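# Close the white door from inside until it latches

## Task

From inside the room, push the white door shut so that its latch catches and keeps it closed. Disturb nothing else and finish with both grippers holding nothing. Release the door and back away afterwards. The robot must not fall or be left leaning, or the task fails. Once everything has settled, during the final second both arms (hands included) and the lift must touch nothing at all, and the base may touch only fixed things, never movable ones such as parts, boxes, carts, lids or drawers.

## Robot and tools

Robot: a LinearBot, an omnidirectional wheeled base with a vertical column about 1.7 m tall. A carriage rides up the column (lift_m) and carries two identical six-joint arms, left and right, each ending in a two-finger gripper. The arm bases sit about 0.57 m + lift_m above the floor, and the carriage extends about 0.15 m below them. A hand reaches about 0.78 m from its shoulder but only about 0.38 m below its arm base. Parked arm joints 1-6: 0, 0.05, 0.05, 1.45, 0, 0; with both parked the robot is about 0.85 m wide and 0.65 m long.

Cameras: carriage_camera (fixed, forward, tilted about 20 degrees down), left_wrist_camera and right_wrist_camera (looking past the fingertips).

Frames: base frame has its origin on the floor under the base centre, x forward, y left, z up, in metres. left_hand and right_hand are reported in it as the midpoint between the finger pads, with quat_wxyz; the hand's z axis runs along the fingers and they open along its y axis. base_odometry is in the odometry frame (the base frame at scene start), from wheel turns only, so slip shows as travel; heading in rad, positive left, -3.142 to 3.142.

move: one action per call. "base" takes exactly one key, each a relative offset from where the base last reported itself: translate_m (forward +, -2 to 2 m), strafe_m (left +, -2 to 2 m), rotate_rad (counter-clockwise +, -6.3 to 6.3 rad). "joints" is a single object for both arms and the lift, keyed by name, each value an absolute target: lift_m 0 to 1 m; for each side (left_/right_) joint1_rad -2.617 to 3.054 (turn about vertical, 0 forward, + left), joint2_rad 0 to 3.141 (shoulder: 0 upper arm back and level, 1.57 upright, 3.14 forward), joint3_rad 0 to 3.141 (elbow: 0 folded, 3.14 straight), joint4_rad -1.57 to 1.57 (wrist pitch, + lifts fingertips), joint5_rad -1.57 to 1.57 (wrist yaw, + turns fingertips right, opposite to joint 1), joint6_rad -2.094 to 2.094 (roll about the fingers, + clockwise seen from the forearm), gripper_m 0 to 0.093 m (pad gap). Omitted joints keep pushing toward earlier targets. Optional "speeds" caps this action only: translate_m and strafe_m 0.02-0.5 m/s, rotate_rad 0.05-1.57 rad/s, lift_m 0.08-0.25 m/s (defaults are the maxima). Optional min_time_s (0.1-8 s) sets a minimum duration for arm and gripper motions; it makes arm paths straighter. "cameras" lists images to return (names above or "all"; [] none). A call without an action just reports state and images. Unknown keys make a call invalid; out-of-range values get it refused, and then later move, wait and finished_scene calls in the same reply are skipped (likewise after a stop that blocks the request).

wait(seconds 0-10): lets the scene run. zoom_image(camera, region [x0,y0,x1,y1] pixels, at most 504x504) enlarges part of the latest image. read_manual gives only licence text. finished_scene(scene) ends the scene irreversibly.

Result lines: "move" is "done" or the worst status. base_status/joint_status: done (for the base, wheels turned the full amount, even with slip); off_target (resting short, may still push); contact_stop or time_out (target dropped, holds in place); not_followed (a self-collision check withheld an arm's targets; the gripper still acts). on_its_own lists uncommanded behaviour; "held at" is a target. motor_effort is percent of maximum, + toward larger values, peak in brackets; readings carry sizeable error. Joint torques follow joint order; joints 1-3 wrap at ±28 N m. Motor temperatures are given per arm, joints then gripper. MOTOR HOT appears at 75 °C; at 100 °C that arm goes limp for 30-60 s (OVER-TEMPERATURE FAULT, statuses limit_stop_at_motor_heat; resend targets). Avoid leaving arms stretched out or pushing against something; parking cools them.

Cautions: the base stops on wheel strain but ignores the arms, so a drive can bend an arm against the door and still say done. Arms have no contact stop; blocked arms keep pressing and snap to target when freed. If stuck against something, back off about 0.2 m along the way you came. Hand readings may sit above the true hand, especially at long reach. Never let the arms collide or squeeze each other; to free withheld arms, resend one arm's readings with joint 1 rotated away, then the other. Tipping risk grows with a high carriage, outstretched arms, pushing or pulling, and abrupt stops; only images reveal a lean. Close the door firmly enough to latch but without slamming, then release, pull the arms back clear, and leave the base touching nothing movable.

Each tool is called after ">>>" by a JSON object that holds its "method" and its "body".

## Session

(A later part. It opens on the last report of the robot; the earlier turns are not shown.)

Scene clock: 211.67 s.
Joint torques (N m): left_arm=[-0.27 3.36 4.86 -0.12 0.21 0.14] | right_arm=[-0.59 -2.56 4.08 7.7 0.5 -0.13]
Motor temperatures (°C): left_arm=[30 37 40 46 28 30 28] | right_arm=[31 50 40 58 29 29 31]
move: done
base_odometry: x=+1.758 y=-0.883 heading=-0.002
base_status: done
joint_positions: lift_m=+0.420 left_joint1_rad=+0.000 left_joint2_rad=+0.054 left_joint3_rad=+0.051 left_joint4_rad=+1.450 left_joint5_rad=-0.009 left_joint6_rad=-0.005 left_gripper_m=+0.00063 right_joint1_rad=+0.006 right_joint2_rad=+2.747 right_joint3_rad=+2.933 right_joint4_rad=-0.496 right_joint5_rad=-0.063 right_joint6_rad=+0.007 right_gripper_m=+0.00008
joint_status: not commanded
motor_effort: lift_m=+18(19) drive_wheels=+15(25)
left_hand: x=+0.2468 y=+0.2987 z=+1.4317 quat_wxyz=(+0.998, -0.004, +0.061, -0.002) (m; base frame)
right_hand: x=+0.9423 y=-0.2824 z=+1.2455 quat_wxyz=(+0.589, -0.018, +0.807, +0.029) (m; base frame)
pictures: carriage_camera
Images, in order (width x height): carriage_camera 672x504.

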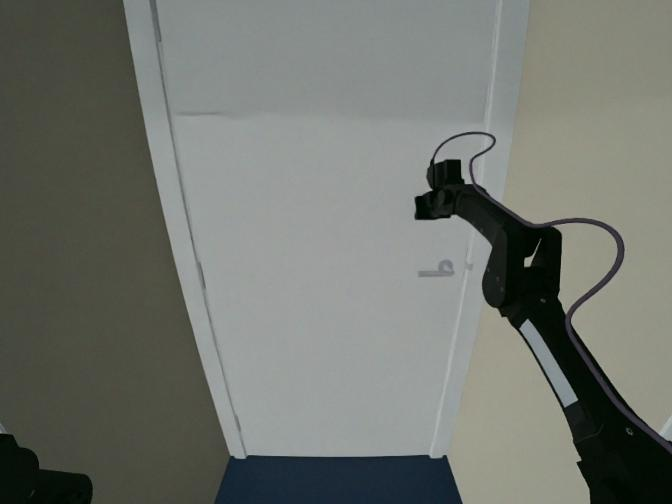

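>>> {"method": "zoom_image", "body": {"camera": "carriage_camera", "region": [200, 430, 270, 482]}}

>>> {"method": "zoom_image", "body": {"camera": "carriage_camera", "region": [405, 430, 475, 482]}}

>>> {"method": "move", "body": {"base": {"translate_m":-0.1}, "cameras": ["carriage_camera","right_wrist_camera"]}}

>>> {"method": "zoom_image", "body": {"camera": "carriage_camera", "region": [200, 400, 270, 452]}}

>>> {"method": "zoom_image", "body": {"camera": "carriage_camera", "region": [405, 400, 475, 452]}}

Scaled by 7.200 from the camera's 672x504 image, which has a finer 960x720 frame.

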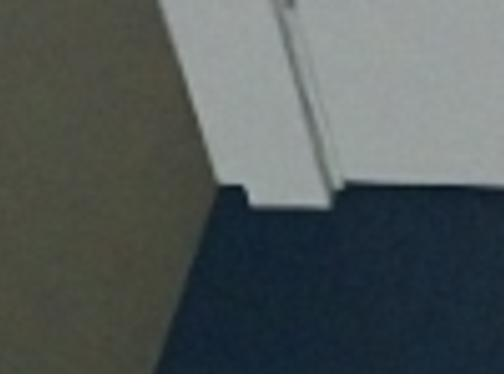

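Scaled by 7.200 from the camera's 672x504 image, which has a finer 960x720 frame.

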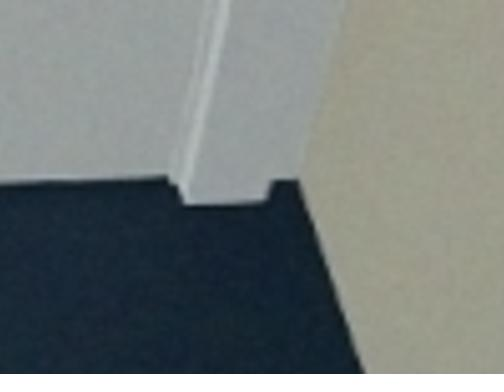

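Scene clock: 226.40 s.
Joint torques (N m): left_arm=[-0.09 3.36 5.15 -0.1 0.24 0.1] | right_arm=[-0.59 -16.55 7.53 2.36 0.04 -0.14]
Motor temperatures (°C): left_arm=[30 36 39 45 28 30 28] | right_arm=[30 47 39 92 29 29 31]
move: done
MOTOR HOT: joint 4 (wrist pitch) of the right arm reports 92 °C; the controller stops that arm at 100 °C. To cool a motor, set the load down, stop pushing, or move to a pose that needs little force.
base_odometry: x=+1.658 y=-0.883 heading=-0.002
base_status: done
joint_positions: lift_m=+0.420 left_joint1_rad=+0.000 left_joint2_rad=+0.054 left_joint3_rad=+0.051 left_joint4_rad=+1.451 left_joint5_rad=-0.008 left_joint6_rad=-0.005 left_gripper_m=+0.00063 right_joint1_rad=+0.006 right_joint2_rad=+2.899 right_joint3_rad=+2.901 right_joint4_rad=+0.039 right_joint5_rad=-0.013 right_joint6_rad=+0.007 right_gripper_m=+0.00008
joint_status: not commanded
motor_effort: lift_m=+18(18) drive_wheels=-1(15)
left_hand: x=+0.2467 y=+0.2986 z=+1.4318 quat_wxyz=(+0.998, -0.004, +0.061, -0.002) (m; base frame)
right_hand: x=+0.9820 y=-0.2907 z=+1.2478 quat_wxyz=(+0.721, -0.004, +0.693, +0.009) (m; base frame)
pictures: carriage_camera, right_wrist_camera
Images, in order (width x height): carriage_camera 672x504, right_wrist_camera 672x504.

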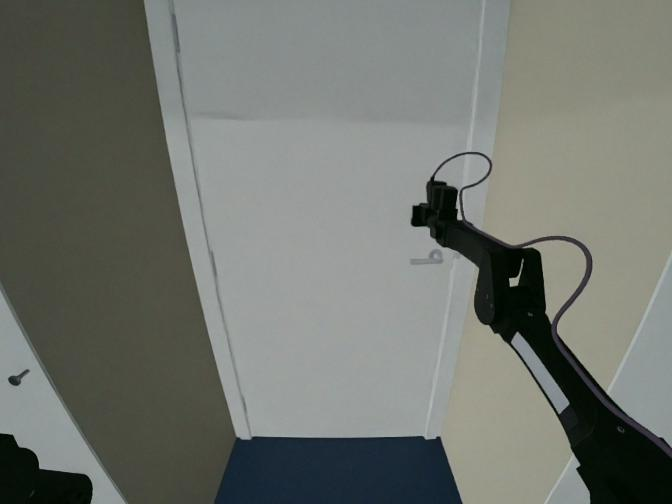

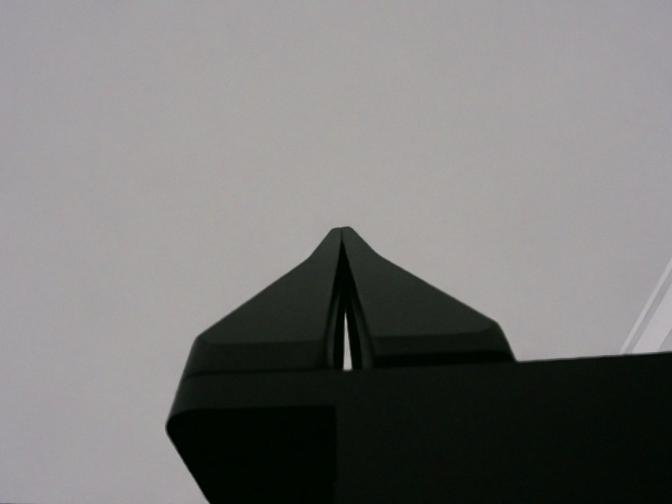

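Scaled by 7.200 from the camera's 672x504 image, which has a finer 960x720 frame.

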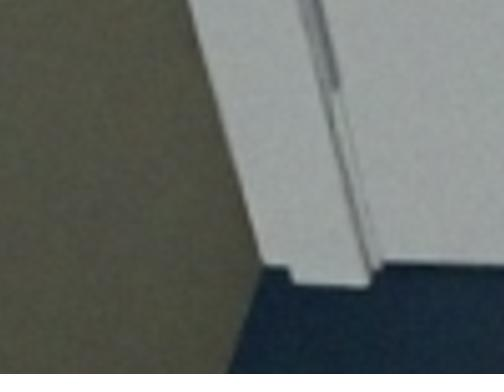

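Scaled by 7.200 from the camera's 672x504 image, which has a finer 960x720 frame.

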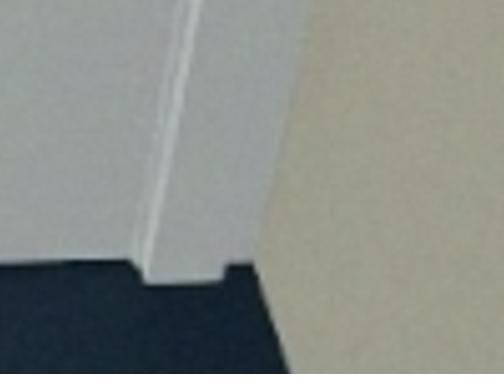

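>>> {"method": "move", "body": {"base": {"translate_m":-0.35}}}

>>> {"method": "move", "body": {"joints": {"lift_m":0.3,"right_joint1_rad":0,"right_joint2_rad":0.05,"right_joint3_rad":0.05,"right_joint4_rad":1.45}, "min_time_s": 2.5, "cameras": ["carriage_camera"]}}

Scene clock: 234.13 s.
Joint torques (N m): left_arm=[0.03 3.56 5.09 -0.11 0.18 0.11] | right_arm=[-0.62 -16.58 7.69 2.3 0.05 -0.12]
Motor temperatures (°C): left_arm=[30 36 39 44 28 30 28] | right_arm=[30 52 39 80 29 29 31]
move: done
MOTOR HOT: still on. Joint 4 (wrist pitch) of the right arm reports 80 °C.
base_odometry: x=+1.308 y=-0.882 heading=-0.002
base_status: done
joint_positions: lift_m=+0.420 left_joint1_rad=+0.000 left_joint2_rad=+0.054 left_joint3_rad=+0.051 left_joint4_rad=+1.451 left_joint5_rad=-0.008 left_joint6_rad=-0.005 left_gripper_m=+0.00063 right_joint1_rad=+0.006 right_joint2_rad=+2.899 right_joint3_rad=+2.901 right_joint4_rad=+0.046 right_joint5_rad=-0.013 right_joint6_rad=+0.007 right_gripper_m=+0.00008
joint_status: not commanded
motor_effort: lift_m=+18(19) drive_wheels=+1(14)
left_hand: x=+0.2467 y=+0.2986 z=+1.4318 quat_wxyz=(+0.998, -0.004, +0.061, -0.002) (m; base frame)
right_hand: x=+0.9819 y=-0.2907 z=+1.2497 quat_wxyz=(+0.724, -0.004, +0.690, +0.009) (m; base frame)
pictures: none

Scene clock: 236.97 s.
Joint torques (N m): left_arm=[-0.16 3.41 5.08 -0.11 0.21 0.08] | right_arm=[-0.62 3 4.77 -0.07 0.04 -0.12]
Motor temperatures (°C): left_arm=[30 36 39 44 28 30 28] | right_arm=[30 53 39 76 29 29 31]
move: done
MOTOR HOT: still on. Joint 4 (wrist pitch) of the right arm reports 76 °C.
base_odometry: x=+1.308 y=-0.882 heading=-0.002
base_status: not commanded
joint_positions: lift_m=+0.300 left_joint1_rad=+0.000 left_joint2_rad=+0.053 left_joint3_rad=+0.051 left_joint4_rad=+1.451 left_joint5_rad=-0.008 left_joint6_rad=-0.005 left_gripper_m=+0.00063 right_joint1_rad=+0.006 right_joint2_rad=+0.058 right_joint3_rad=+0.058 right_joint4_rad=+1.438 right_joint5_rad=-0.012 right_joint6_rad=+0.007 right_gripper_m=+0.00008
joint_status: all done
motor_effort: lift_m=+18(20) drive_wheels=+0(4)
left_hand: x=+0.2466 y=+0.2986 z=+1.3118 quat_wxyz=(+0.998, -0.004, +0.061, -0.002) (m; base frame)
right_hand: x=+0.2491 y=-0.2949 z=+1.3133 quat_wxyz=(+0.998, -0.006, +0.066, +0.007) (m; base frame)
pictures: carriage_camera
Images, in order (width x height): carriage_camera 672x504.

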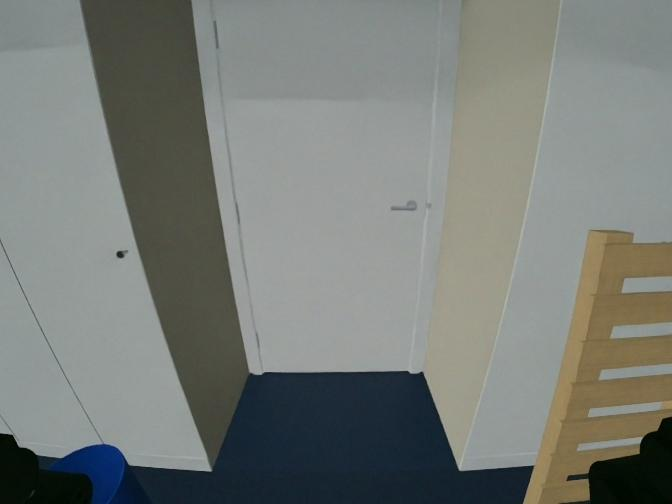

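Closed and clear.

>>> {"method": "finished_scene", "body": {"scene": 2}}

The scene is finished: the task was done.


## Next scene

The same job, from a new start.

>>> {"method": "move", "body": {}}

Scene clock: 0.00 s.
Joint torques (N m): no reading
Motor temperatures (°C): left_arm=[29 32 34 31 27 30 27] | right_arm=[30 33 33 33 29 29 31]
base_odometry: x=+0.000 y=+0.000 heading=+0.000
base_status: not commanded
joint_positions: lift_m=+0.300 left_joint1_rad=-0.008 left_joint2_rad=+0.051 left_joint3_rad=+0.041 left_joint4_rad=+1.440 left_joint5_rad=+0.011 left_joint6_rad=+0.011 left_gripper_m=+0.09396 right_joint1_rad=+0.018 right_joint2_rad=+0.067 right_joint3_rad=+0.063 right_joint4_rad=+1.446 right_joint5_rad=+0.039 right_joint6_rad=-0.006 right_gripper_m=+0.09396
joint_status: not commanded
motor_effort: lift_m=+18 drive_wheels=+1
left_hand: x=+0.2519 y=+0.2950 z=+1.3085 quat_wxyz=(+0.997, +0.006, +0.071, +0.001) (m; base frame)
right_hand: x=+0.2485 y=-0.3032 z=+1.3145 quat_wxyz=(+0.998, +0.018, +0.064, +0.005) (m; base frame)
pictures: carriage_camera, left_wrist_camera, right_wrist_camera
Images, in order (width x height): carriage_camera 672x504, left_wrist_camera 672x504, right_wrist_camera 672x504.

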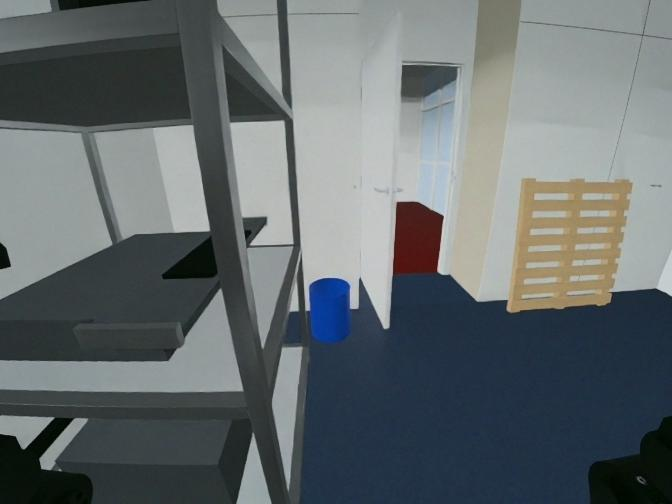

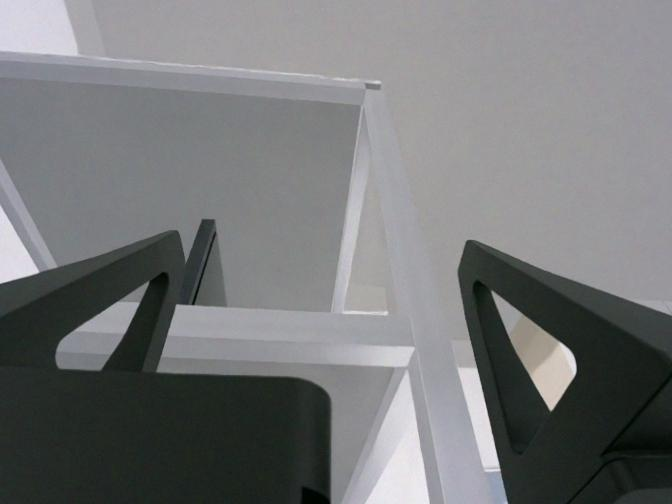

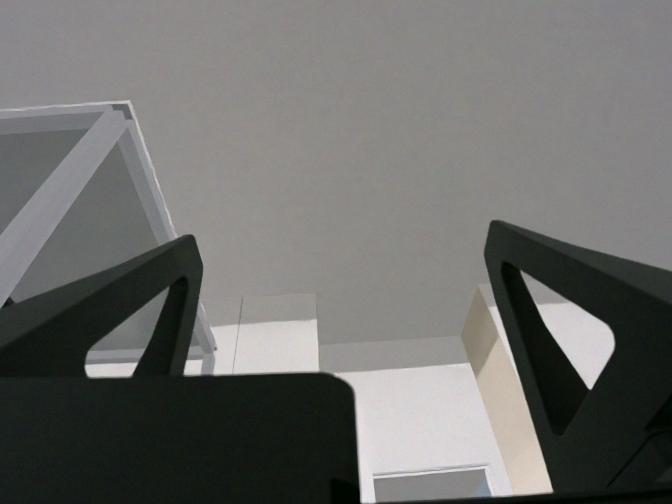

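>>> {"method": "move", "body": {"base": {"rotate_rad":0.065}, "cameras": ["carriage_camera"]}}

>>> {"method": "move", "body": {"base": {"strafe_m":-0.5}, "joints": {"left_gripper_m":0,"right_gripper_m":0}, "cameras": ["carriage_camera"]}}

>>> {"method": "move", "body": {"base": {"translate_m":0.9}, "cameras": ["carriage_camera"]}}

Scene clock: 7.90 s.
Joint torques (N m): left_arm=[-0.05 3.86 5.53 -0.11 0.08 0.06] | right_arm=[-0.23 3.92 6.09 -0.21 -0.1 -0.05]
move: done
base_odometry: x=+0.000 y=+0.000 heading=+0.065
base_status: done
joint_positions: lift_m=+0.300 left_joint1_rad=-0.008 left_joint2_rad=+0.051 left_joint3_rad=+0.041 left_joint4_rad=+1.440 left_joint5_rad=+0.011 left_joint6_rad=+0.011 left_gripper_m=+0.09396 right_joint1_rad=+0.018 right_joint2_rad=+0.067 right_joint3_rad=+0.063 right_joint4_rad=+1.446 right_joint5_rad=+0.039 right_joint6_rad=-0.006 right_gripper_m=+0.09396
joint_status: not commanded
motor_effort: lift_m=+18(18) drive_wheels=-3(10)
left_hand: x=+0.2519 y=+0.2950 z=+1.3085 quat_wxyz=(+0.997, +0.006, +0.071, +0.001) (m; base frame)
right_hand: x=+0.2485 y=-0.3032 z=+1.3145 quat_wxyz=(+0.998, +0.018, +0.064, +0.005) (m; base frame)
pictures: carriage_camera
Images, in order (width x height): carriage_camera 672x504.

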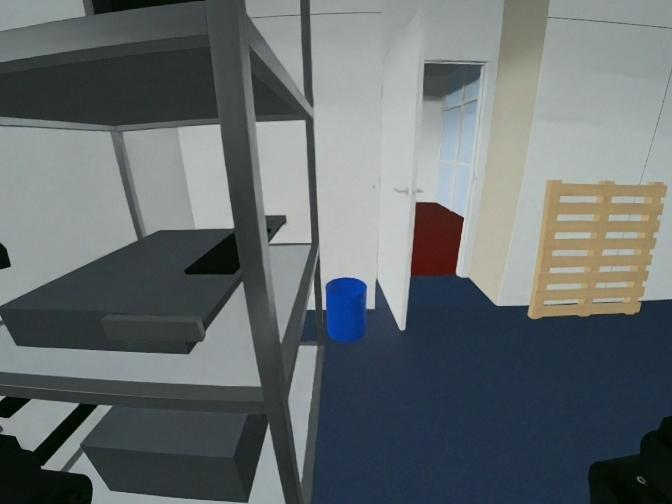

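Scene clock: 11.10 s.
Joint torques (N m): left_arm=[-0.2 3.81 5.75 -0.11 0.07 0.04] | right_arm=[-0.28 3.84 6.12 -0.19 -0.11 -0.06]
move: done
base_odometry: x=+0.032 y=-0.499 heading=+0.064
base_status: done
joint_positions: lift_m=+0.300 left_joint1_rad=-0.007 left_joint2_rad=+0.051 left_joint3_rad=+0.041 left_joint4_rad=+1.440 left_joint5_rad=+0.011 left_joint6_rad=+0.011 left_gripper_m=+0.00064 right_joint1_rad=+0.019 right_joint2_rad=+0.067 right_joint3_rad=+0.063 right_joint4_rad=+1.446 right_joint5_rad=+0.039 right_joint6_rad=-0.006 right_gripper_m=+0.00010
joint_status: all done
motor_effort: lift_m=+18(18) drive_wheels=-3(19)
left_hand: x=+0.2519 y=+0.2950 z=+1.3085 quat_wxyz=(+0.997, +0.006, +0.071, +0.001) (m; base frame)
right_hand: x=+0.2486 y=-0.3032 z=+1.3145 quat_wxyz=(+0.998, +0.018, +0.064, +0.005) (m; base frame)
pictures: carriage_camera
Images, in order (width x height): carriage_camera 672x504.

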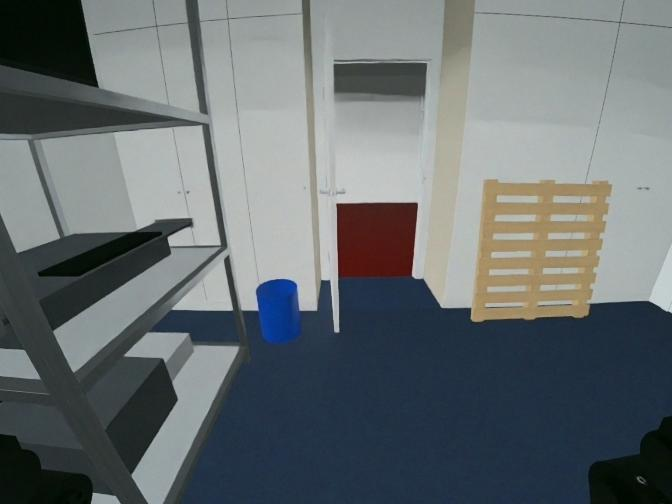

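Scene clock: 15.20 s.
Joint torques (N m): left_arm=[-0.17 3.89 5.55 -0.12 0.1 0.03] | right_arm=[-0.2 3.93 6.06 -0.16 -0.08 -0.05]
move: done
base_odometry: x=+0.930 y=-0.442 heading=+0.064
base_status: done
joint_positions: lift_m=+0.300 left_joint1_rad=-0.007 left_joint2_rad=+0.051 left_joint3_rad=+0.041 left_joint4_rad=+1.438 left_joint5_rad=+0.011 left_joint6_rad=+0.011 left_gripper_m=+0.00064 right_joint1_rad=+0.019 right_joint2_rad=+0.067 right_joint3_rad=+0.063 right_joint4_rad=+1.445 right_joint5_rad=+0.039 right_joint6_rad=-0.006 right_gripper_m=+0.00010
joint_status: not commanded
motor_effort: lift_m=+18(18) drive_wheels=+0(14)
left_hand: x=+0.2521 y=+0.2950 z=+1.3084 quat_wxyz=(+0.997, +0.006, +0.071, +0.001) (m; base frame)
right_hand: x=+0.2490 y=-0.3032 z=+1.3144 quat_wxyz=(+0.998, +0.018, +0.065, +0.005) (m; base frame)
pictures: carriage_camera
Images, in order (width x height): carriage_camera 672x504.

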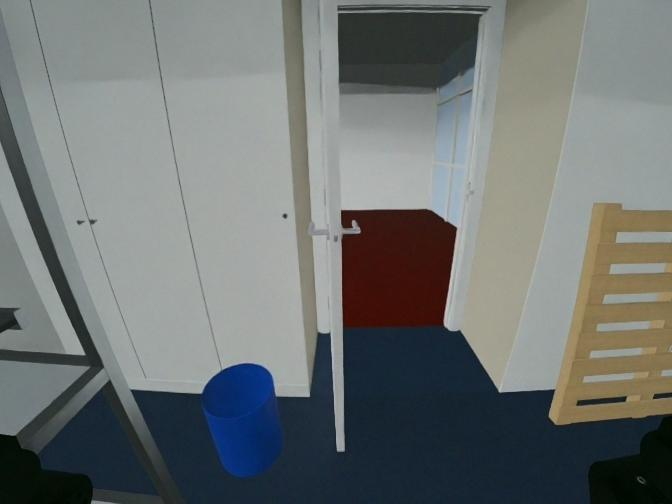

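>>> {"method": "move", "body": {"base": {"translate_m":0.2}, "joints": {"left_joint1_rad":0,"left_joint2_rad":2.3,"left_joint3_rad":2.3,"left_joint4_rad":0,"left_joint5_rad":0,"left_joint6_rad":0}, "min_time_s": 2}}

>>> {"method": "move", "body": {"base": {"strafe_m":-0.58}, "speeds": {"strafe_m":0.2}, "cameras": ["carriage_camera"]}}

Scene clock: 25.40 s.
Joint torques (N m): left_arm=[0.36 -13.94 9.51 1.92 -0.04 -0.05] | right_arm=[-0.09 3.86 6.08 -0.15 -0.11 -0.05]
move: done
base_odometry: x=+1.130 y=-0.429 heading=+0.063
base_status: done
joint_positions: lift_m=+0.300 left_joint1_rad=-0.007 left_joint2_rad=+2.294 left_joint3_rad=+2.271 left_joint4_rad=+0.010 left_joint5_rad=+0.011 left_joint6_rad=+0.011 left_gripper_m=+0.00064 right_joint1_rad=+0.019 right_joint2_rad=+0.067 right_joint3_rad=+0.063 right_joint4_rad=+1.443 right_joint5_rad=+0.039 right_joint6_rad=-0.006 right_gripper_m=+0.00010
joint_status: all done
motor_effort: lift_m=+18(18) drive_wheels=+1(13)
left_hand: x=+0.9021 y=+0.2901 z=+1.2431 quat_wxyz=(+0.702, +0.010, +0.712, -0.003) (m; base frame)
right_hand: x=+0.2494 y=-0.3032 z=+1.3144 quat_wxyz=(+0.998, +0.018, +0.066, +0.005) (m; base frame)
pictures: none

Scene clock: 29.40 s.
Joint torques (N m): left_arm=[0.05 -13.87 9.48 1.95 0.25 -0.02] | right_arm=[-0.13 3.88 6.02 -0.15 -0.09 -0.04]
move: done
base_odometry: x=+1.167 y=-1.008 heading=+0.063
base_status: done
joint_positions: lift_m=+0.300 left_joint1_rad=+0.000 left_joint2_rad=+2.294 left_joint3_rad=+2.271 left_joint4_rad=+0.007 left_joint5_rad=-0.013 left_joint6_rad=+0.006 left_gripper_m=+0.00064 right_joint1_rad=+0.019 right_joint2_rad=+0.067 right_joint3_rad=+0.063 right_joint4_rad=+1.443 right_joint5_rad=+0.039 right_joint6_rad=-0.006 right_gripper_m=+0.00010
joint_status: not commanded
motor_effort: lift_m=+18(18) drive_wheels=+0(12)
left_hand: x=+0.9021 y=+0.2993 z=+1.2422 quat_wxyz=(+0.701, -0.003, +0.713, +0.007) (m; base frame)
right_hand: x=+0.2494 y=-0.3032 z=+1.3144 quat_wxyz=(+0.998, +0.018, +0.066, +0.005) (m; base frame)
pictures: carriage_camera
Images, in order (width x height): carriage_camera 672x504.

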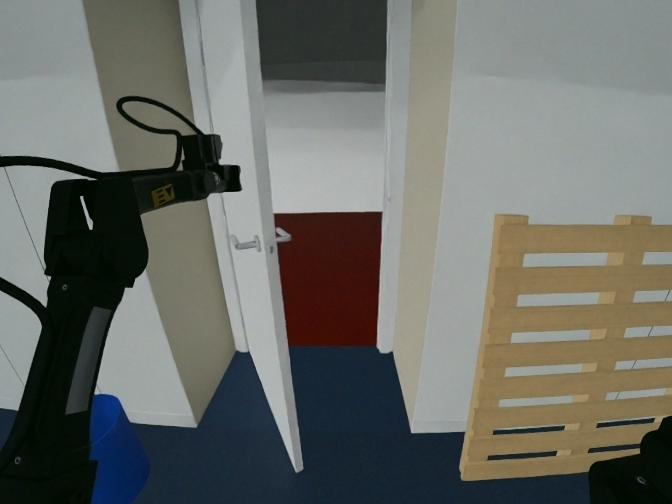

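>>> {"method": "move", "body": {"base": {"strafe_m":-0.2}, "speeds": {"strafe_m":0.2}}}

>>> {"method": "move", "body": {"base": {"translate_m":0.2}, "speeds": {"translate_m":0.15}}}

>>> {"method": "move", "body": {"base": {"strafe_m":-0.13}, "speeds": {"strafe_m":0.2}}}

>>> {"method": "move", "body": {"base": {"translate_m":0.15}, "speeds": {"translate_m":0.15}, "cameras": ["carriage_camera"]}}

>>> {"method": "move", "body": {"base": {"translate_m":-0.2}, "speeds": {"translate_m":0.3}}}

>>> {"method": "move", "body": {"base": {"strafe_m":0.6}, "joints": {"left_joint1_rad":0,"left_joint2_rad":0.05,"left_joint3_rad":0.05,"left_joint4_rad":1.45,"right_joint1_rad":0,"right_joint2_rad":2.3,"right_joint3_rad":2.3,"right_joint4_rad":0,"right_joint5_rad":0,"right_joint6_rad":0}, "min_time_s": 2.5, "cameras": ["carriage_camera"]}}

Scene clock: 44.20 s.
Joint torques (N m): left_arm=[0.02 -13.9 9.65 1.92 0.24 0.02] | right_arm=[0.03 3.77 6.04 -0.17 -0.08 -0.04]
Motor temperatures (°C): left_arm=[29 41 41 34 28 30 28] | right_arm=[30 34 34 32 29 29 31]
move: done
base_odometry: x=+1.180 y=-1.208 heading=+0.064
base_status: done
joint_positions: lift_m=+0.300 left_joint1_rad=-0.003 left_joint2_rad=+2.294 left_joint3_rad=+2.271 left_joint4_rad=+0.004 left_joint5_rad=-0.013 left_joint6_rad=+0.001 left_gripper_m=+0.00064 right_joint1_rad=+0.019 right_joint2_rad=+0.067 right_joint3_rad=+0.063 right_joint4_rad=+1.443 right_joint5_rad=+0.039 right_joint6_rad=-0.006 right_gripper_m=+0.00010
joint_status: not commanded
motor_effort: lift_m=+18(18) drive_wheels=+2(13)
left_hand: x=+0.9021 y=+0.2971 z=+1.2417 quat_wxyz=(+0.700, -0.003, +0.714, +0.004) (m; base frame)
right_hand: x=+0.2494 y=-0.3032 z=+1.3144 quat_wxyz=(+0.998, +0.018, +0.066, +0.005) (m; base frame)
pictures: none

Scene clock: 46.50 s.
Joint torques (N m): left_arm=[-0.62 -13.93 9.46 1.97 0.29 0.03] | right_arm=[-0.13 3.85 6.09 -0.19 -0.11 -0.05]
move: done
base_odometry: x=+1.379 y=-1.195 heading=+0.063
base_status: done
joint_positions: lift_m=+0.300 left_joint1_rad=+0.006 left_joint2_rad=+2.294 left_joint3_rad=+2.273 left_joint4_rad=+0.001 left_joint5_rad=-0.015 left_joint6_rad=+0.001 left_gripper_m=+0.00064 right_joint1_rad=+0.019 right_joint2_rad=+0.067 right_joint3_rad=+0.063 right_joint4_rad=+1.443 right_joint5_rad=+0.039 right_joint6_rad=-0.006 right_gripper_m=+0.00010
joint_status: not commanded
motor_effort: lift_m=+18(18) drive_wheels=+0(12)
left_hand: x=+0.9020 y=+0.3041 z=+1.2415 quat_wxyz=(+0.700, -0.007, +0.714, +0.008) (m; base frame)
right_hand: x=+0.2494 y=-0.3032 z=+1.3144 quat_wxyz=(+0.998, +0.018, +0.066, +0.005) (m; base frame)
pictures: none

Scene clock: 48.30 s.
Joint torques (N m): left_arm=[0.05 -13.76 9.51 1.98 0.28 0.03] | right_arm=[-0.16 3.86 6.06 -0.17 -0.1 -0.05]
move: done
base_odometry: x=+1.388 y=-1.325 heading=+0.063
base_status: done
joint_positions: lift_m=+0.300 left_joint1_rad=-0.003 left_joint2_rad=+2.294 left_joint3_rad=+2.273 left_joint4_rad=+0.000 left_joint5_rad=-0.014 left_joint6_rad=+0.001 left_gripper_m=+0.00063 right_joint1_rad=+0.019 right_joint2_rad=+0.067 right_joint3_rad=+0.063 right_joint4_rad=+1.443 right_joint5_rad=+0.039 right_joint6_rad=-0.006 right_gripper_m=+0.00010
joint_status: not commanded
motor_effort: lift_m=+18(18) drive_wheels=+1(14)
left_hand: x=+0.9020 y=+0.2978 z=+1.2414 quat_wxyz=(+0.699, -0.003, +0.715, +0.004) (m; base frame)
right_hand: x=+0.2494 y=-0.3031 z=+1.3144 quat_wxyz=(+0.998, +0.018, +0.066, +0.005) (m; base frame)
pictures: none

Scene clock: 50.30 s.
Joint torques (N m): left_arm=[-0.53 -13.87 9.13 2.01 0.3 0.06] | right_arm=[-0.23 3.89 6.05 -0.19 -0.11 -0.05]
move: done
base_odometry: x=+1.537 y=-1.316 heading=+0.063
base_status: done
joint_positions: lift_m=+0.300 left_joint1_rad=+0.006 left_joint2_rad=+2.295 left_joint3_rad=+2.276 left_joint4_rad=-0.004 left_joint5_rad=-0.015 left_joint6_rad=+0.001 left_gripper_m=+0.00063 right_joint1_rad=+0.019 right_joint2_rad=+0.067 right_joint3_rad=+0.063 right_joint4_rad=+1.444 right_joint5_rad=+0.039 right_joint6_rad=-0.006 right_gripper_m=+0.00010
joint_status: not commanded
motor_effort: lift_m=+18(18) drive_wheels=+0(11)
left_hand: x=+0.9019 y=+0.3041 z=+1.2416 quat_wxyz=(+0.699, -0.007, +0.715, +0.008) (m; base frame)
right_hand: x=+0.2492 y=-0.3031 z=+1.3144 quat_wxyz=(+0.998, +0.018, +0.066, +0.005) (m; base frame)
pictures: carriage_camera
Images, in order (width x height): carriage_camera 672x504.

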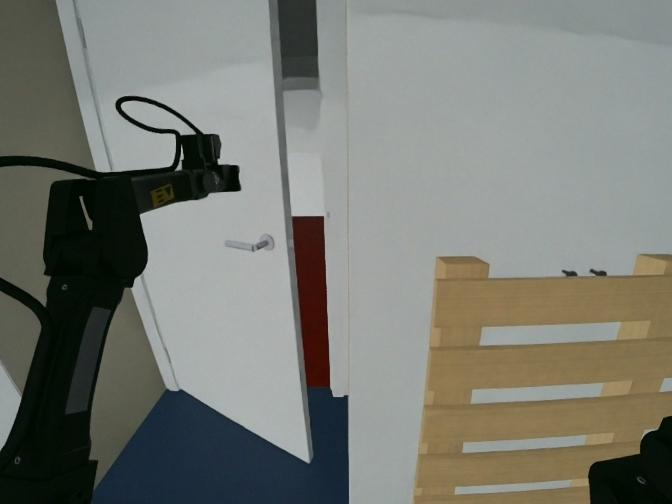

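Scene clock: 52.43 s.
Joint torques (N m): left_arm=[-0.62 -13.86 9.1 1.98 0.24 0.05] | right_arm=[-0.14 3.81 6.05 -0.21 -0.12 -0.06]
move: done
base_odometry: x=+1.338 y=-1.329 heading=+0.063
base_status: done
joint_positions: lift_m=+0.300 left_joint1_rad=+0.006 left_joint2_rad=+2.295 left_joint3_rad=+2.276 left_joint4_rad=-0.004 left_joint5_rad=-0.015 left_joint6_rad=+0.001 left_gripper_m=+0.00063 right_joint1_rad=+0.019 right_joint2_rad=+0.067 right_joint3_rad=+0.063 right_joint4_rad=+1.445 right_joint5_rad=+0.039 right_joint6_rad=-0.006 right_gripper_m=+0.00010
joint_status: not commanded
motor_effort: lift_m=+18(18) drive_wheels=+0(12)
left_hand: x=+0.9019 y=+0.3040 z=+1.2415 quat_wxyz=(+0.699, -0.007, +0.715, +0.008) (m; base frame)
right_hand: x=+0.2489 y=-0.3031 z=+1.3144 quat_wxyz=(+0.998, +0.018, +0.065, +0.005) (m; base frame)
pictures: none

Scene clock: 55.83 s.
Joint torques (N m): left_arm=[-0.34 3.12 4.56 0.05 0.17 0.06] | right_arm=[-0.85 -12.49 10.81 2.12 -0.17 0.03]
move: done
base_odometry: x=+1.300 y=-0.730 heading=+0.063
base_status: done
joint_positions: lift_m=+0.300 left_joint1_rad=+0.000 left_joint2_rad=+0.057 left_joint3_rad=+0.057 left_joint4_rad=+1.435 left_joint5_rad=-0.010 left_joint6_rad=+0.001 left_gripper_m=+0.00063 right_joint1_rad=+0.008 right_joint2_rad=+2.288 right_joint3_rad=+2.271 right_joint4_rad=+0.009 right_joint5_rad=+0.012 right_joint6_rad=-0.006 right_gripper_m=+0.00010
joint_status: all done
motor_effort: lift_m=+18(18) drive_wheels=-1(15)
left_hand: x=+0.2498 y=+0.2989 z=+1.3129 quat_wxyz=(+0.998, -0.005, +0.068, +0.001) (m; base frame)
right_hand: x=+0.9005 y=-0.2938 z=+1.2469 quat_wxyz=(+0.704, -0.001, +0.710, -0.004) (m; base frame)
pictures: carriage_camera
Images, in order (width x height): carriage_camera 672x504.

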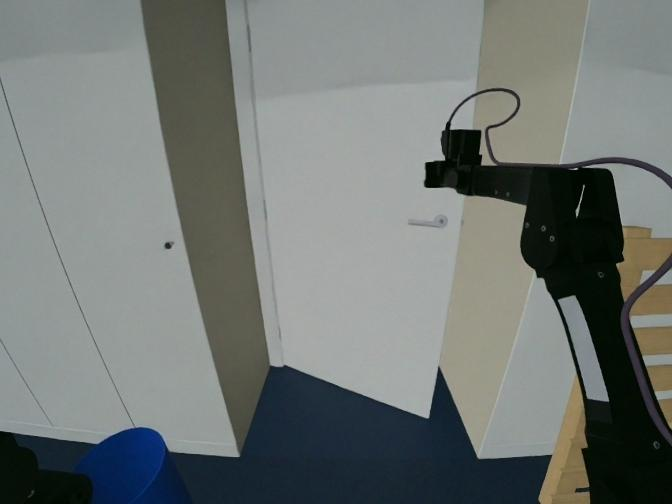

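Identical. Continue.

>>> {"method": "move", "body": {"base": {"translate_m":0.4}, "speeds": {"translate_m":0.15}}}

>>> {"method": "move", "body": {"base": {"strafe_m":-0.1}, "speeds": {"strafe_m":0.15}}}

>>> {"method": "move", "body": {"base": {"translate_m":0.13}, "speeds": {"translate_m":0.1}}}

>>> {"method": "move", "body": {"base": {"translate_m":0.065}, "speeds": {"translate_m":0.06}, "cameras": ["carriage_camera"]}}

>>> {"method": "move", "body": {"base": {"translate_m":-0.22}, "cameras": ["carriage_camera"]}}

>>> {"method": "zoom_image", "body": {"camera": "carriage_camera", "region": [400, 370, 470, 422]}}

Scene clock: 66.40 s.
Joint torques (N m): left_arm=[-0.16 3.03 4.42 -0.01 0.21 0.03] | right_arm=[-0.91 -12.6 10.19 2.29 0.04 0.04]
Motor temperatures (°C): left_arm=[29 40 40 34 28 30 28] | right_arm=[30 40 37 34 29 29 31]
move: done
base_odometry: x=+1.699 y=-0.704 heading=+0.063
base_status: done
joint_positions: lift_m=+0.300 left_joint1_rad=+0.000 left_joint2_rad=+0.057 left_joint3_rad=+0.057 left_joint4_rad=+1.442 left_joint5_rad=-0.010 left_joint6_rad=+0.001 left_gripper_m=+0.00063 right_joint1_rad=+0.008 right_joint2_rad=+2.289 right_joint3_rad=+2.278 right_joint4_rad=-0.002 right_joint5_rad=-0.013 right_joint6_rad=-0.006 right_gripper_m=+0.00009
joint_status: not commanded
motor_effort: lift_m=+18(18) drive_wheels=-2(15)
left_hand: x=+0.2480 y=+0.2989 z=+1.3132 quat_wxyz=(+0.998, -0.005, +0.064, +0.001) (m; base frame)
right_hand: x=+0.9004 y=-0.2895 z=+1.2469 quat_wxyz=(+0.702, -0.010, +0.712, +0.005) (m; base frame)
pictures: none

Scene clock: 68.00 s.
Joint torques (N m): left_arm=[-0.35 3.07 4.59 -0.04 0.22 0.05] | right_arm=[-0.12 -12.66 10.14 2.25 0.04 0.03]
move: done
base_odometry: x=+1.705 y=-0.804 heading=+0.064
base_status: done
joint_positions: lift_m=+0.300 left_joint1_rad=+0.001 left_joint2_rad=+0.057 left_joint3_rad=+0.057 left_joint4_rad=+1.442 left_joint5_rad=-0.010 left_joint6_rad=+0.001 left_gripper_m=+0.00063 right_joint1_rad=+0.000 right_joint2_rad=+2.289 right_joint3_rad=+2.278 right_joint4_rad=-0.002 right_joint5_rad=-0.010 right_joint6_rad=-0.006 right_gripper_m=+0.00009
joint_status: not commanded
motor_effort: lift_m=+18(18) drive_wheels=+1(13)
left_hand: x=+0.2480 y=+0.2989 z=+1.3132 quat_wxyz=(+0.998, -0.005, +0.064, +0.001) (m; base frame)
right_hand: x=+0.9004 y=-0.2952 z=+1.2470 quat_wxyz=(+0.703, -0.006, +0.712, +0.001) (m; base frame)
pictures: none

Scene clock: 70.00 s.
Joint torques (N m): left_arm=[-0.17 3.14 4.67 -0.05 0.22 0.05] | right_arm=[-0.13 -13.03 9.88 2.24 0.03 0.04]
move: done
base_odometry: x=+1.835 y=-0.796 heading=+0.063
base_status: done
joint_positions: lift_m=+0.300 left_joint1_rad=+0.001 left_joint2_rad=+0.056 left_joint3_rad=+0.057 left_joint4_rad=+1.445 left_joint5_rad=-0.010 left_joint6_rad=+0.001 left_gripper_m=+0.00063 right_joint1_rad=+0.001 right_joint2_rad=+2.291 right_joint3_rad=+2.280 right_joint4_rad=-0.005 right_joint5_rad=-0.009 right_joint6_rad=-0.006 right_gripper_m=+0.00009
joint_status: not commanded
motor_effort: lift_m=+18(18) drive_wheels=-2(13)
left_hand: x=+0.2469 y=+0.2989 z=+1.3133 quat_wxyz=(+0.998, -0.005, +0.062, +0.001) (m; base frame)
right_hand: x=+0.9008 y=-0.2951 z=+1.2457 quat_wxyz=(+0.701, -0.006, +0.713, +0.001) (m; base frame)
pictures: none

Scene clock: 71.63 s.
Joint torques (N m): left_arm=[-0.25 3.19 4.55 -0.05 0.2 0.03] | right_arm=[-0.2 1.99 8.91 7.08 -0.01 0.01]
move: done
base_odometry: x=+1.900 y=-0.792 heading=+0.063
base_status: done
joint_positions: lift_m=+0.300 left_joint1_rad=+0.001 left_joint2_rad=+0.056 left_joint3_rad=+0.057 left_joint4_rad=+1.446 left_joint5_rad=-0.010 left_joint6_rad=+0.001 left_gripper_m=+0.00063 right_joint1_rad=+0.001 right_joint2_rad=+2.138 right_joint3_rad=+2.287 right_joint4_rad=-0.443 right_joint5_rad=-0.007 right_joint6_rad=-0.006 right_gripper_m=+0.00009
joint_status: not commanded
motor_effort: lift_m=+18(18) drive_wheels=+13(20)
left_hand: x=+0.2467 y=+0.2989 z=+1.3133 quat_wxyz=(+0.998, -0.005, +0.062, +0.001) (m; base frame)
right_hand: x=+0.8458 y=-0.2955 z=+1.2410 quat_wxyz=(+0.596, -0.005, +0.803, +0.001) (m; base frame)
pictures: carriage_camera
Images, in order (width x height): carriage_camera 672x504.

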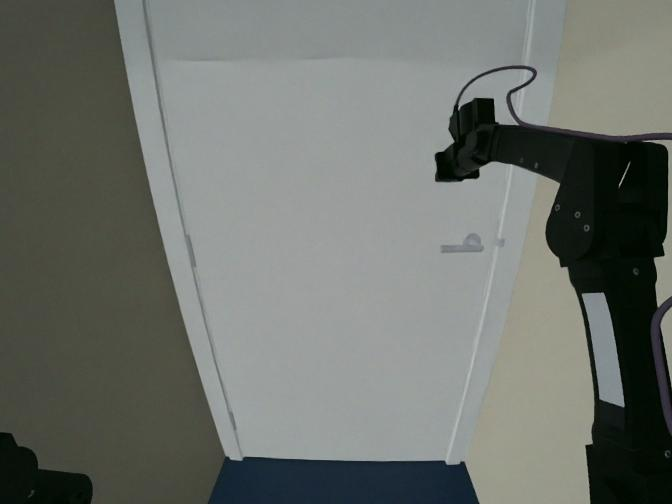

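Scene clock: 73.80 s.
Joint torques (N m): left_arm=[-0.23 3.17 4.55 -0.08 0.23 0.06] | right_arm=[-0.17 -13.85 9.35 2.32 -0.01 0.03]
Motor temperatures (°C): left_arm=[29 39 40 33 28 30 28] | right_arm=[30 42 38 39 29 29 31]
move: done
base_odometry: x=+1.680 y=-0.806 heading=+0.063
base_status: done
joint_positions: lift_m=+0.300 left_joint1_rad=+0.001 left_joint2_rad=+0.055 left_joint3_rad=+0.056 left_joint4_rad=+1.447 left_joint5_rad=-0.010 left_joint6_rad=+0.001 left_gripper_m=+0.00063 right_joint1_rad=+0.001 right_joint2_rad=+2.302 right_joint3_rad=+2.287 right_joint4_rad=-0.008 right_joint5_rad=-0.006 right_joint6_rad=-0.006 right_gripper_m=+0.00009
joint_status: not commanded
motor_effort: lift_m=+18(18) drive_wheels=+0(14)
left_hand: x=+0.2466 y=+0.2989 z=+1.3129 quat_wxyz=(+0.998, -0.005, +0.061, +0.001) (m; base frame)
right_hand: x=+0.9032 y=-0.2956 z=+1.2411 quat_wxyz=(+0.699, -0.005, +0.715, +0.001) (m; base frame)
pictures: carriage_camera
Images, in order (width x height): carriage_camera 672x504.

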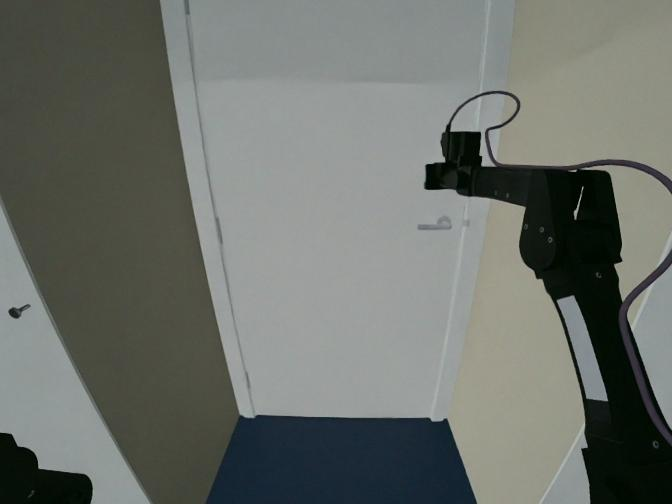

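Scaled by 7.200 from the camera's 672x504 image, which has a finer 960x720 frame.

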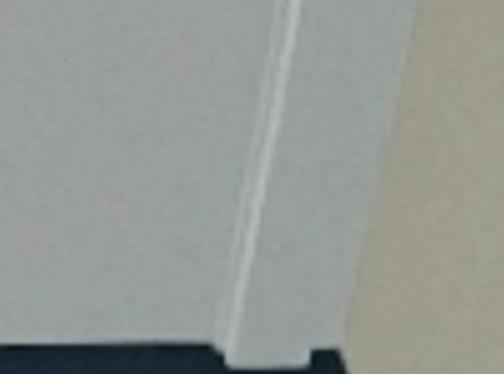

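>>> {"method": "move", "body": {"base": {"translate_m":-0.03}, "joints": {"lift_m":0.42,"right_joint2_rad":2.9,"right_joint3_rad":2.9,"right_joint4_rad":0.05}, "min_time_s": 1.5}}

>>> {"method": "move", "body": {"base": {"translate_m":0.13}, "speeds": {"translate_m":0.1}}}

>>> {"method": "move", "body": {"base": {"translate_m":0.04}, "speeds": {"translate_m":0.04}}}

>>> {"method": "move", "body": {"base": {"translate_m":-0.4}}}

>>> {"method": "move", "body": {"joints": {"lift_m":0.3,"right_joint1_rad":0,"right_joint2_rad":0.05,"right_joint3_rad":0.05,"right_joint4_rad":1.45}, "min_time_s": 2, "cameras": ["carriage_camera"]}}

Scene clock: 85.07 s.
Joint torques (N m): left_arm=[-0.17 3.49 5.23 -0.12 0.2 0.06] | right_arm=[-0.14 -14.83 10.81 2.31 -0.01 0.04]
move: done
base_odometry: x=+1.650 y=-0.808 heading=+0.063
base_status: done
joint_positions: lift_m=+0.420 left_joint1_rad=+0.001 left_joint2_rad=+0.053 left_joint3_rad=+0.050 left_joint4_rad=+1.449 left_joint5_rad=-0.010 left_joint6_rad=+0.001 left_gripper_m=+0.00063 right_joint1_rad=+0.001 right_joint2_rad=+2.880 right_joint3_rad=+2.871 right_joint4_rad=+0.039 right_joint5_rad=-0.006 right_joint6_rad=-0.006 right_gripper_m=+0.00009
joint_status: all done
motor_effort: lift_m=+17(22) drive_wheels=+1(11)
left_hand: x=+0.2474 y=+0.2989 z=+1.4315 quat_wxyz=(+0.998, -0.005, +0.063, +0.001) (m; base frame)
right_hand: x=+0.9814 y=-0.2956 z=+1.2479 quat_wxyz=(+0.718, -0.005, +0.696, +0.000) (m; base frame)
pictures: none

Scene clock: 87.07 s.
Joint torques (N m): left_arm=[-0.14 3.34 5.27 -0.14 0.2 0.05] | right_arm=[-0.76 -9.57 6.75 5.11 0.15 0.02]
move: done
base_odometry: x=+1.780 y=-0.800 heading=+0.062
base_status: done
joint_positions: lift_m=+0.420 left_joint1_rad=+0.001 left_joint2_rad=+0.053 left_joint3_rad=+0.049 left_joint4_rad=+1.450 left_joint5_rad=-0.009 left_joint6_rad=+0.001 left_gripper_m=+0.00063 right_joint1_rad=+0.007 right_joint2_rad=+2.826 right_joint3_rad=+2.911 right_joint4_rad=-0.213 right_joint5_rad=-0.026 right_joint6_rad=-0.006 right_gripper_m=+0.00009
joint_status: not commanded
motor_effort: lift_m=+18(19) drive_wheels=+12(29)
left_hand: x=+0.2473 y=+0.2987 z=+1.4312 quat_wxyz=(+0.998, -0.004, +0.062, +0.001) (m; base frame)
right_hand: x=+0.9688 y=-0.2874 z=+1.2454 quat_wxyz=(+0.660, -0.013, +0.751, +0.010) (m; base frame)
pictures: none

Scene clock: 88.60 s.
Joint torques (N m): left_arm=[-0.12 3.37 5.18 -0.13 0.21 0.05] | right_arm=[-0.76 -1.17 3.74 7.72 0.53 0.03]
Motor temperatures (°C): left_arm=[29 37 39 32 28 30 28] | right_arm=[30 46 39 46 29 29 31]
move: done
base_odometry: x=+1.819 y=-0.798 heading=+0.062
base_status: done
joint_positions: lift_m=+0.420 left_joint1_rad=+0.001 left_joint2_rad=+0.053 left_joint3_rad=+0.049 left_joint4_rad=+1.450 left_joint5_rad=-0.009 left_joint6_rad=+0.001 left_gripper_m=+0.00063 right_joint1_rad=+0.007 right_joint2_rad=+2.736 right_joint3_rad=+2.940 right_joint4_rad=-0.550 right_joint5_rad=-0.065 right_joint6_rad=-0.006 right_gripper_m=+0.00008
joint_status: not commanded
motor_effort: lift_m=+18(19) drive_wheels=+16(31)
left_hand: x=+0.2472 y=+0.2987 z=+1.4312 quat_wxyz=(+0.998, -0.004, +0.062, +0.001) (m; base frame)
right_hand: x=+0.9364 y=-0.2808 z=+1.2432 quat_wxyz=(+0.574, -0.024, +0.818, +0.027) (m; base frame)
pictures: none

Scene clock: 91.43 s.
Joint torques (N m): left_arm=[-0.08 3.36 5.31 -0.08 0.22 0.04] | right_arm=[-0.61 -16.5 7.91 2.27 0.04 0.03]
move: done
base_odometry: x=+1.420 y=-0.823 heading=+0.062
base_status: done
joint_positions: lift_m=+0.420 left_joint1_rad=+0.001 left_joint2_rad=+0.053 left_joint3_rad=+0.049 left_joint4_rad=+1.451 left_joint5_rad=-0.009 left_joint6_rad=+0.001 left_gripper_m=+0.00063 right_joint1_rad=+0.006 right_joint2_rad=+2.901 right_joint3_rad=+2.901 right_joint4_rad=+0.046 right_joint5_rad=-0.013 right_joint6_rad=-0.006 right_gripper_m=+0.00008
joint_status: not commanded
motor_effort: lift_m=+18(18) drive_wheels=+1(14)
left_hand: x=+0.2471 y=+0.2987 z=+1.4313 quat_wxyz=(+0.998, -0.004, +0.062, +0.001) (m; base frame)
right_hand: x=+0.9821 y=-0.2903 z=+1.2484 quat_wxyz=(+0.723, -0.009, +0.691, +0.005) (m; base frame)
pictures: none

Scene clock: 93.83 s.
Joint torques (N m): left_arm=[-0.2 3.52 5.18 -0.14 0.17 0.04] | right_arm=[-0.64 3.03 4.9 -0.06 0.05 0.03]
move: done
base_odometry: x=+1.420 y=-0.823 heading=+0.062
base_status: not commanded
joint_positions: lift_m=+0.300 left_joint1_rad=+0.001 left_joint2_rad=+0.053 left_joint3_rad=+0.049 left_joint4_rad=+1.451 left_joint5_rad=-0.009 left_joint6_rad=+0.001 left_gripper_m=+0.00063 right_joint1_rad=+0.006 right_joint2_rad=+0.058 right_joint3_rad=+0.058 right_joint4_rad=+1.438 right_joint5_rad=-0.012 right_joint6_rad=-0.006 right_gripper_m=+0.00008
joint_status: all done
motor_effort: lift_m=+18(20) drive_wheels=+1(4)
left_hand: x=+0.2470 y=+0.2987 z=+1.3113 quat_wxyz=(+0.998, -0.004, +0.062, +0.001) (m; base frame)
right_hand: x=+0.2490 y=-0.2949 z=+1.3133 quat_wxyz=(+0.998, -0.006, +0.066, +0.001) (m; base frame)
pictures: carriage_camera
Images, in order (width x height): carriage_camera 672x504.

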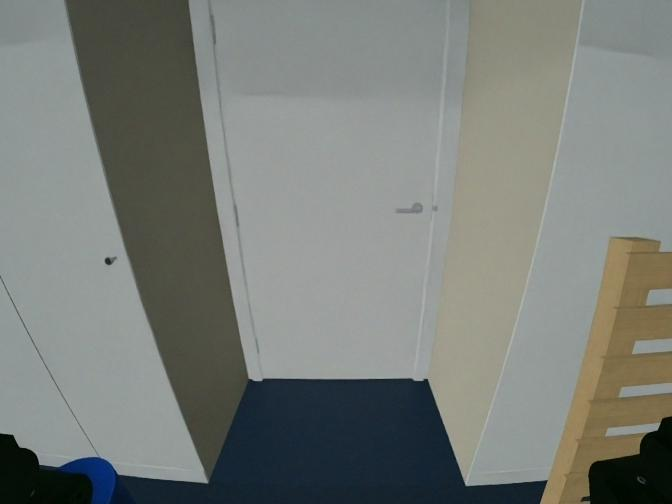

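>>> {"method": "finished_scene", "body": {"scene": 3}}

The scene is finished: the task was done.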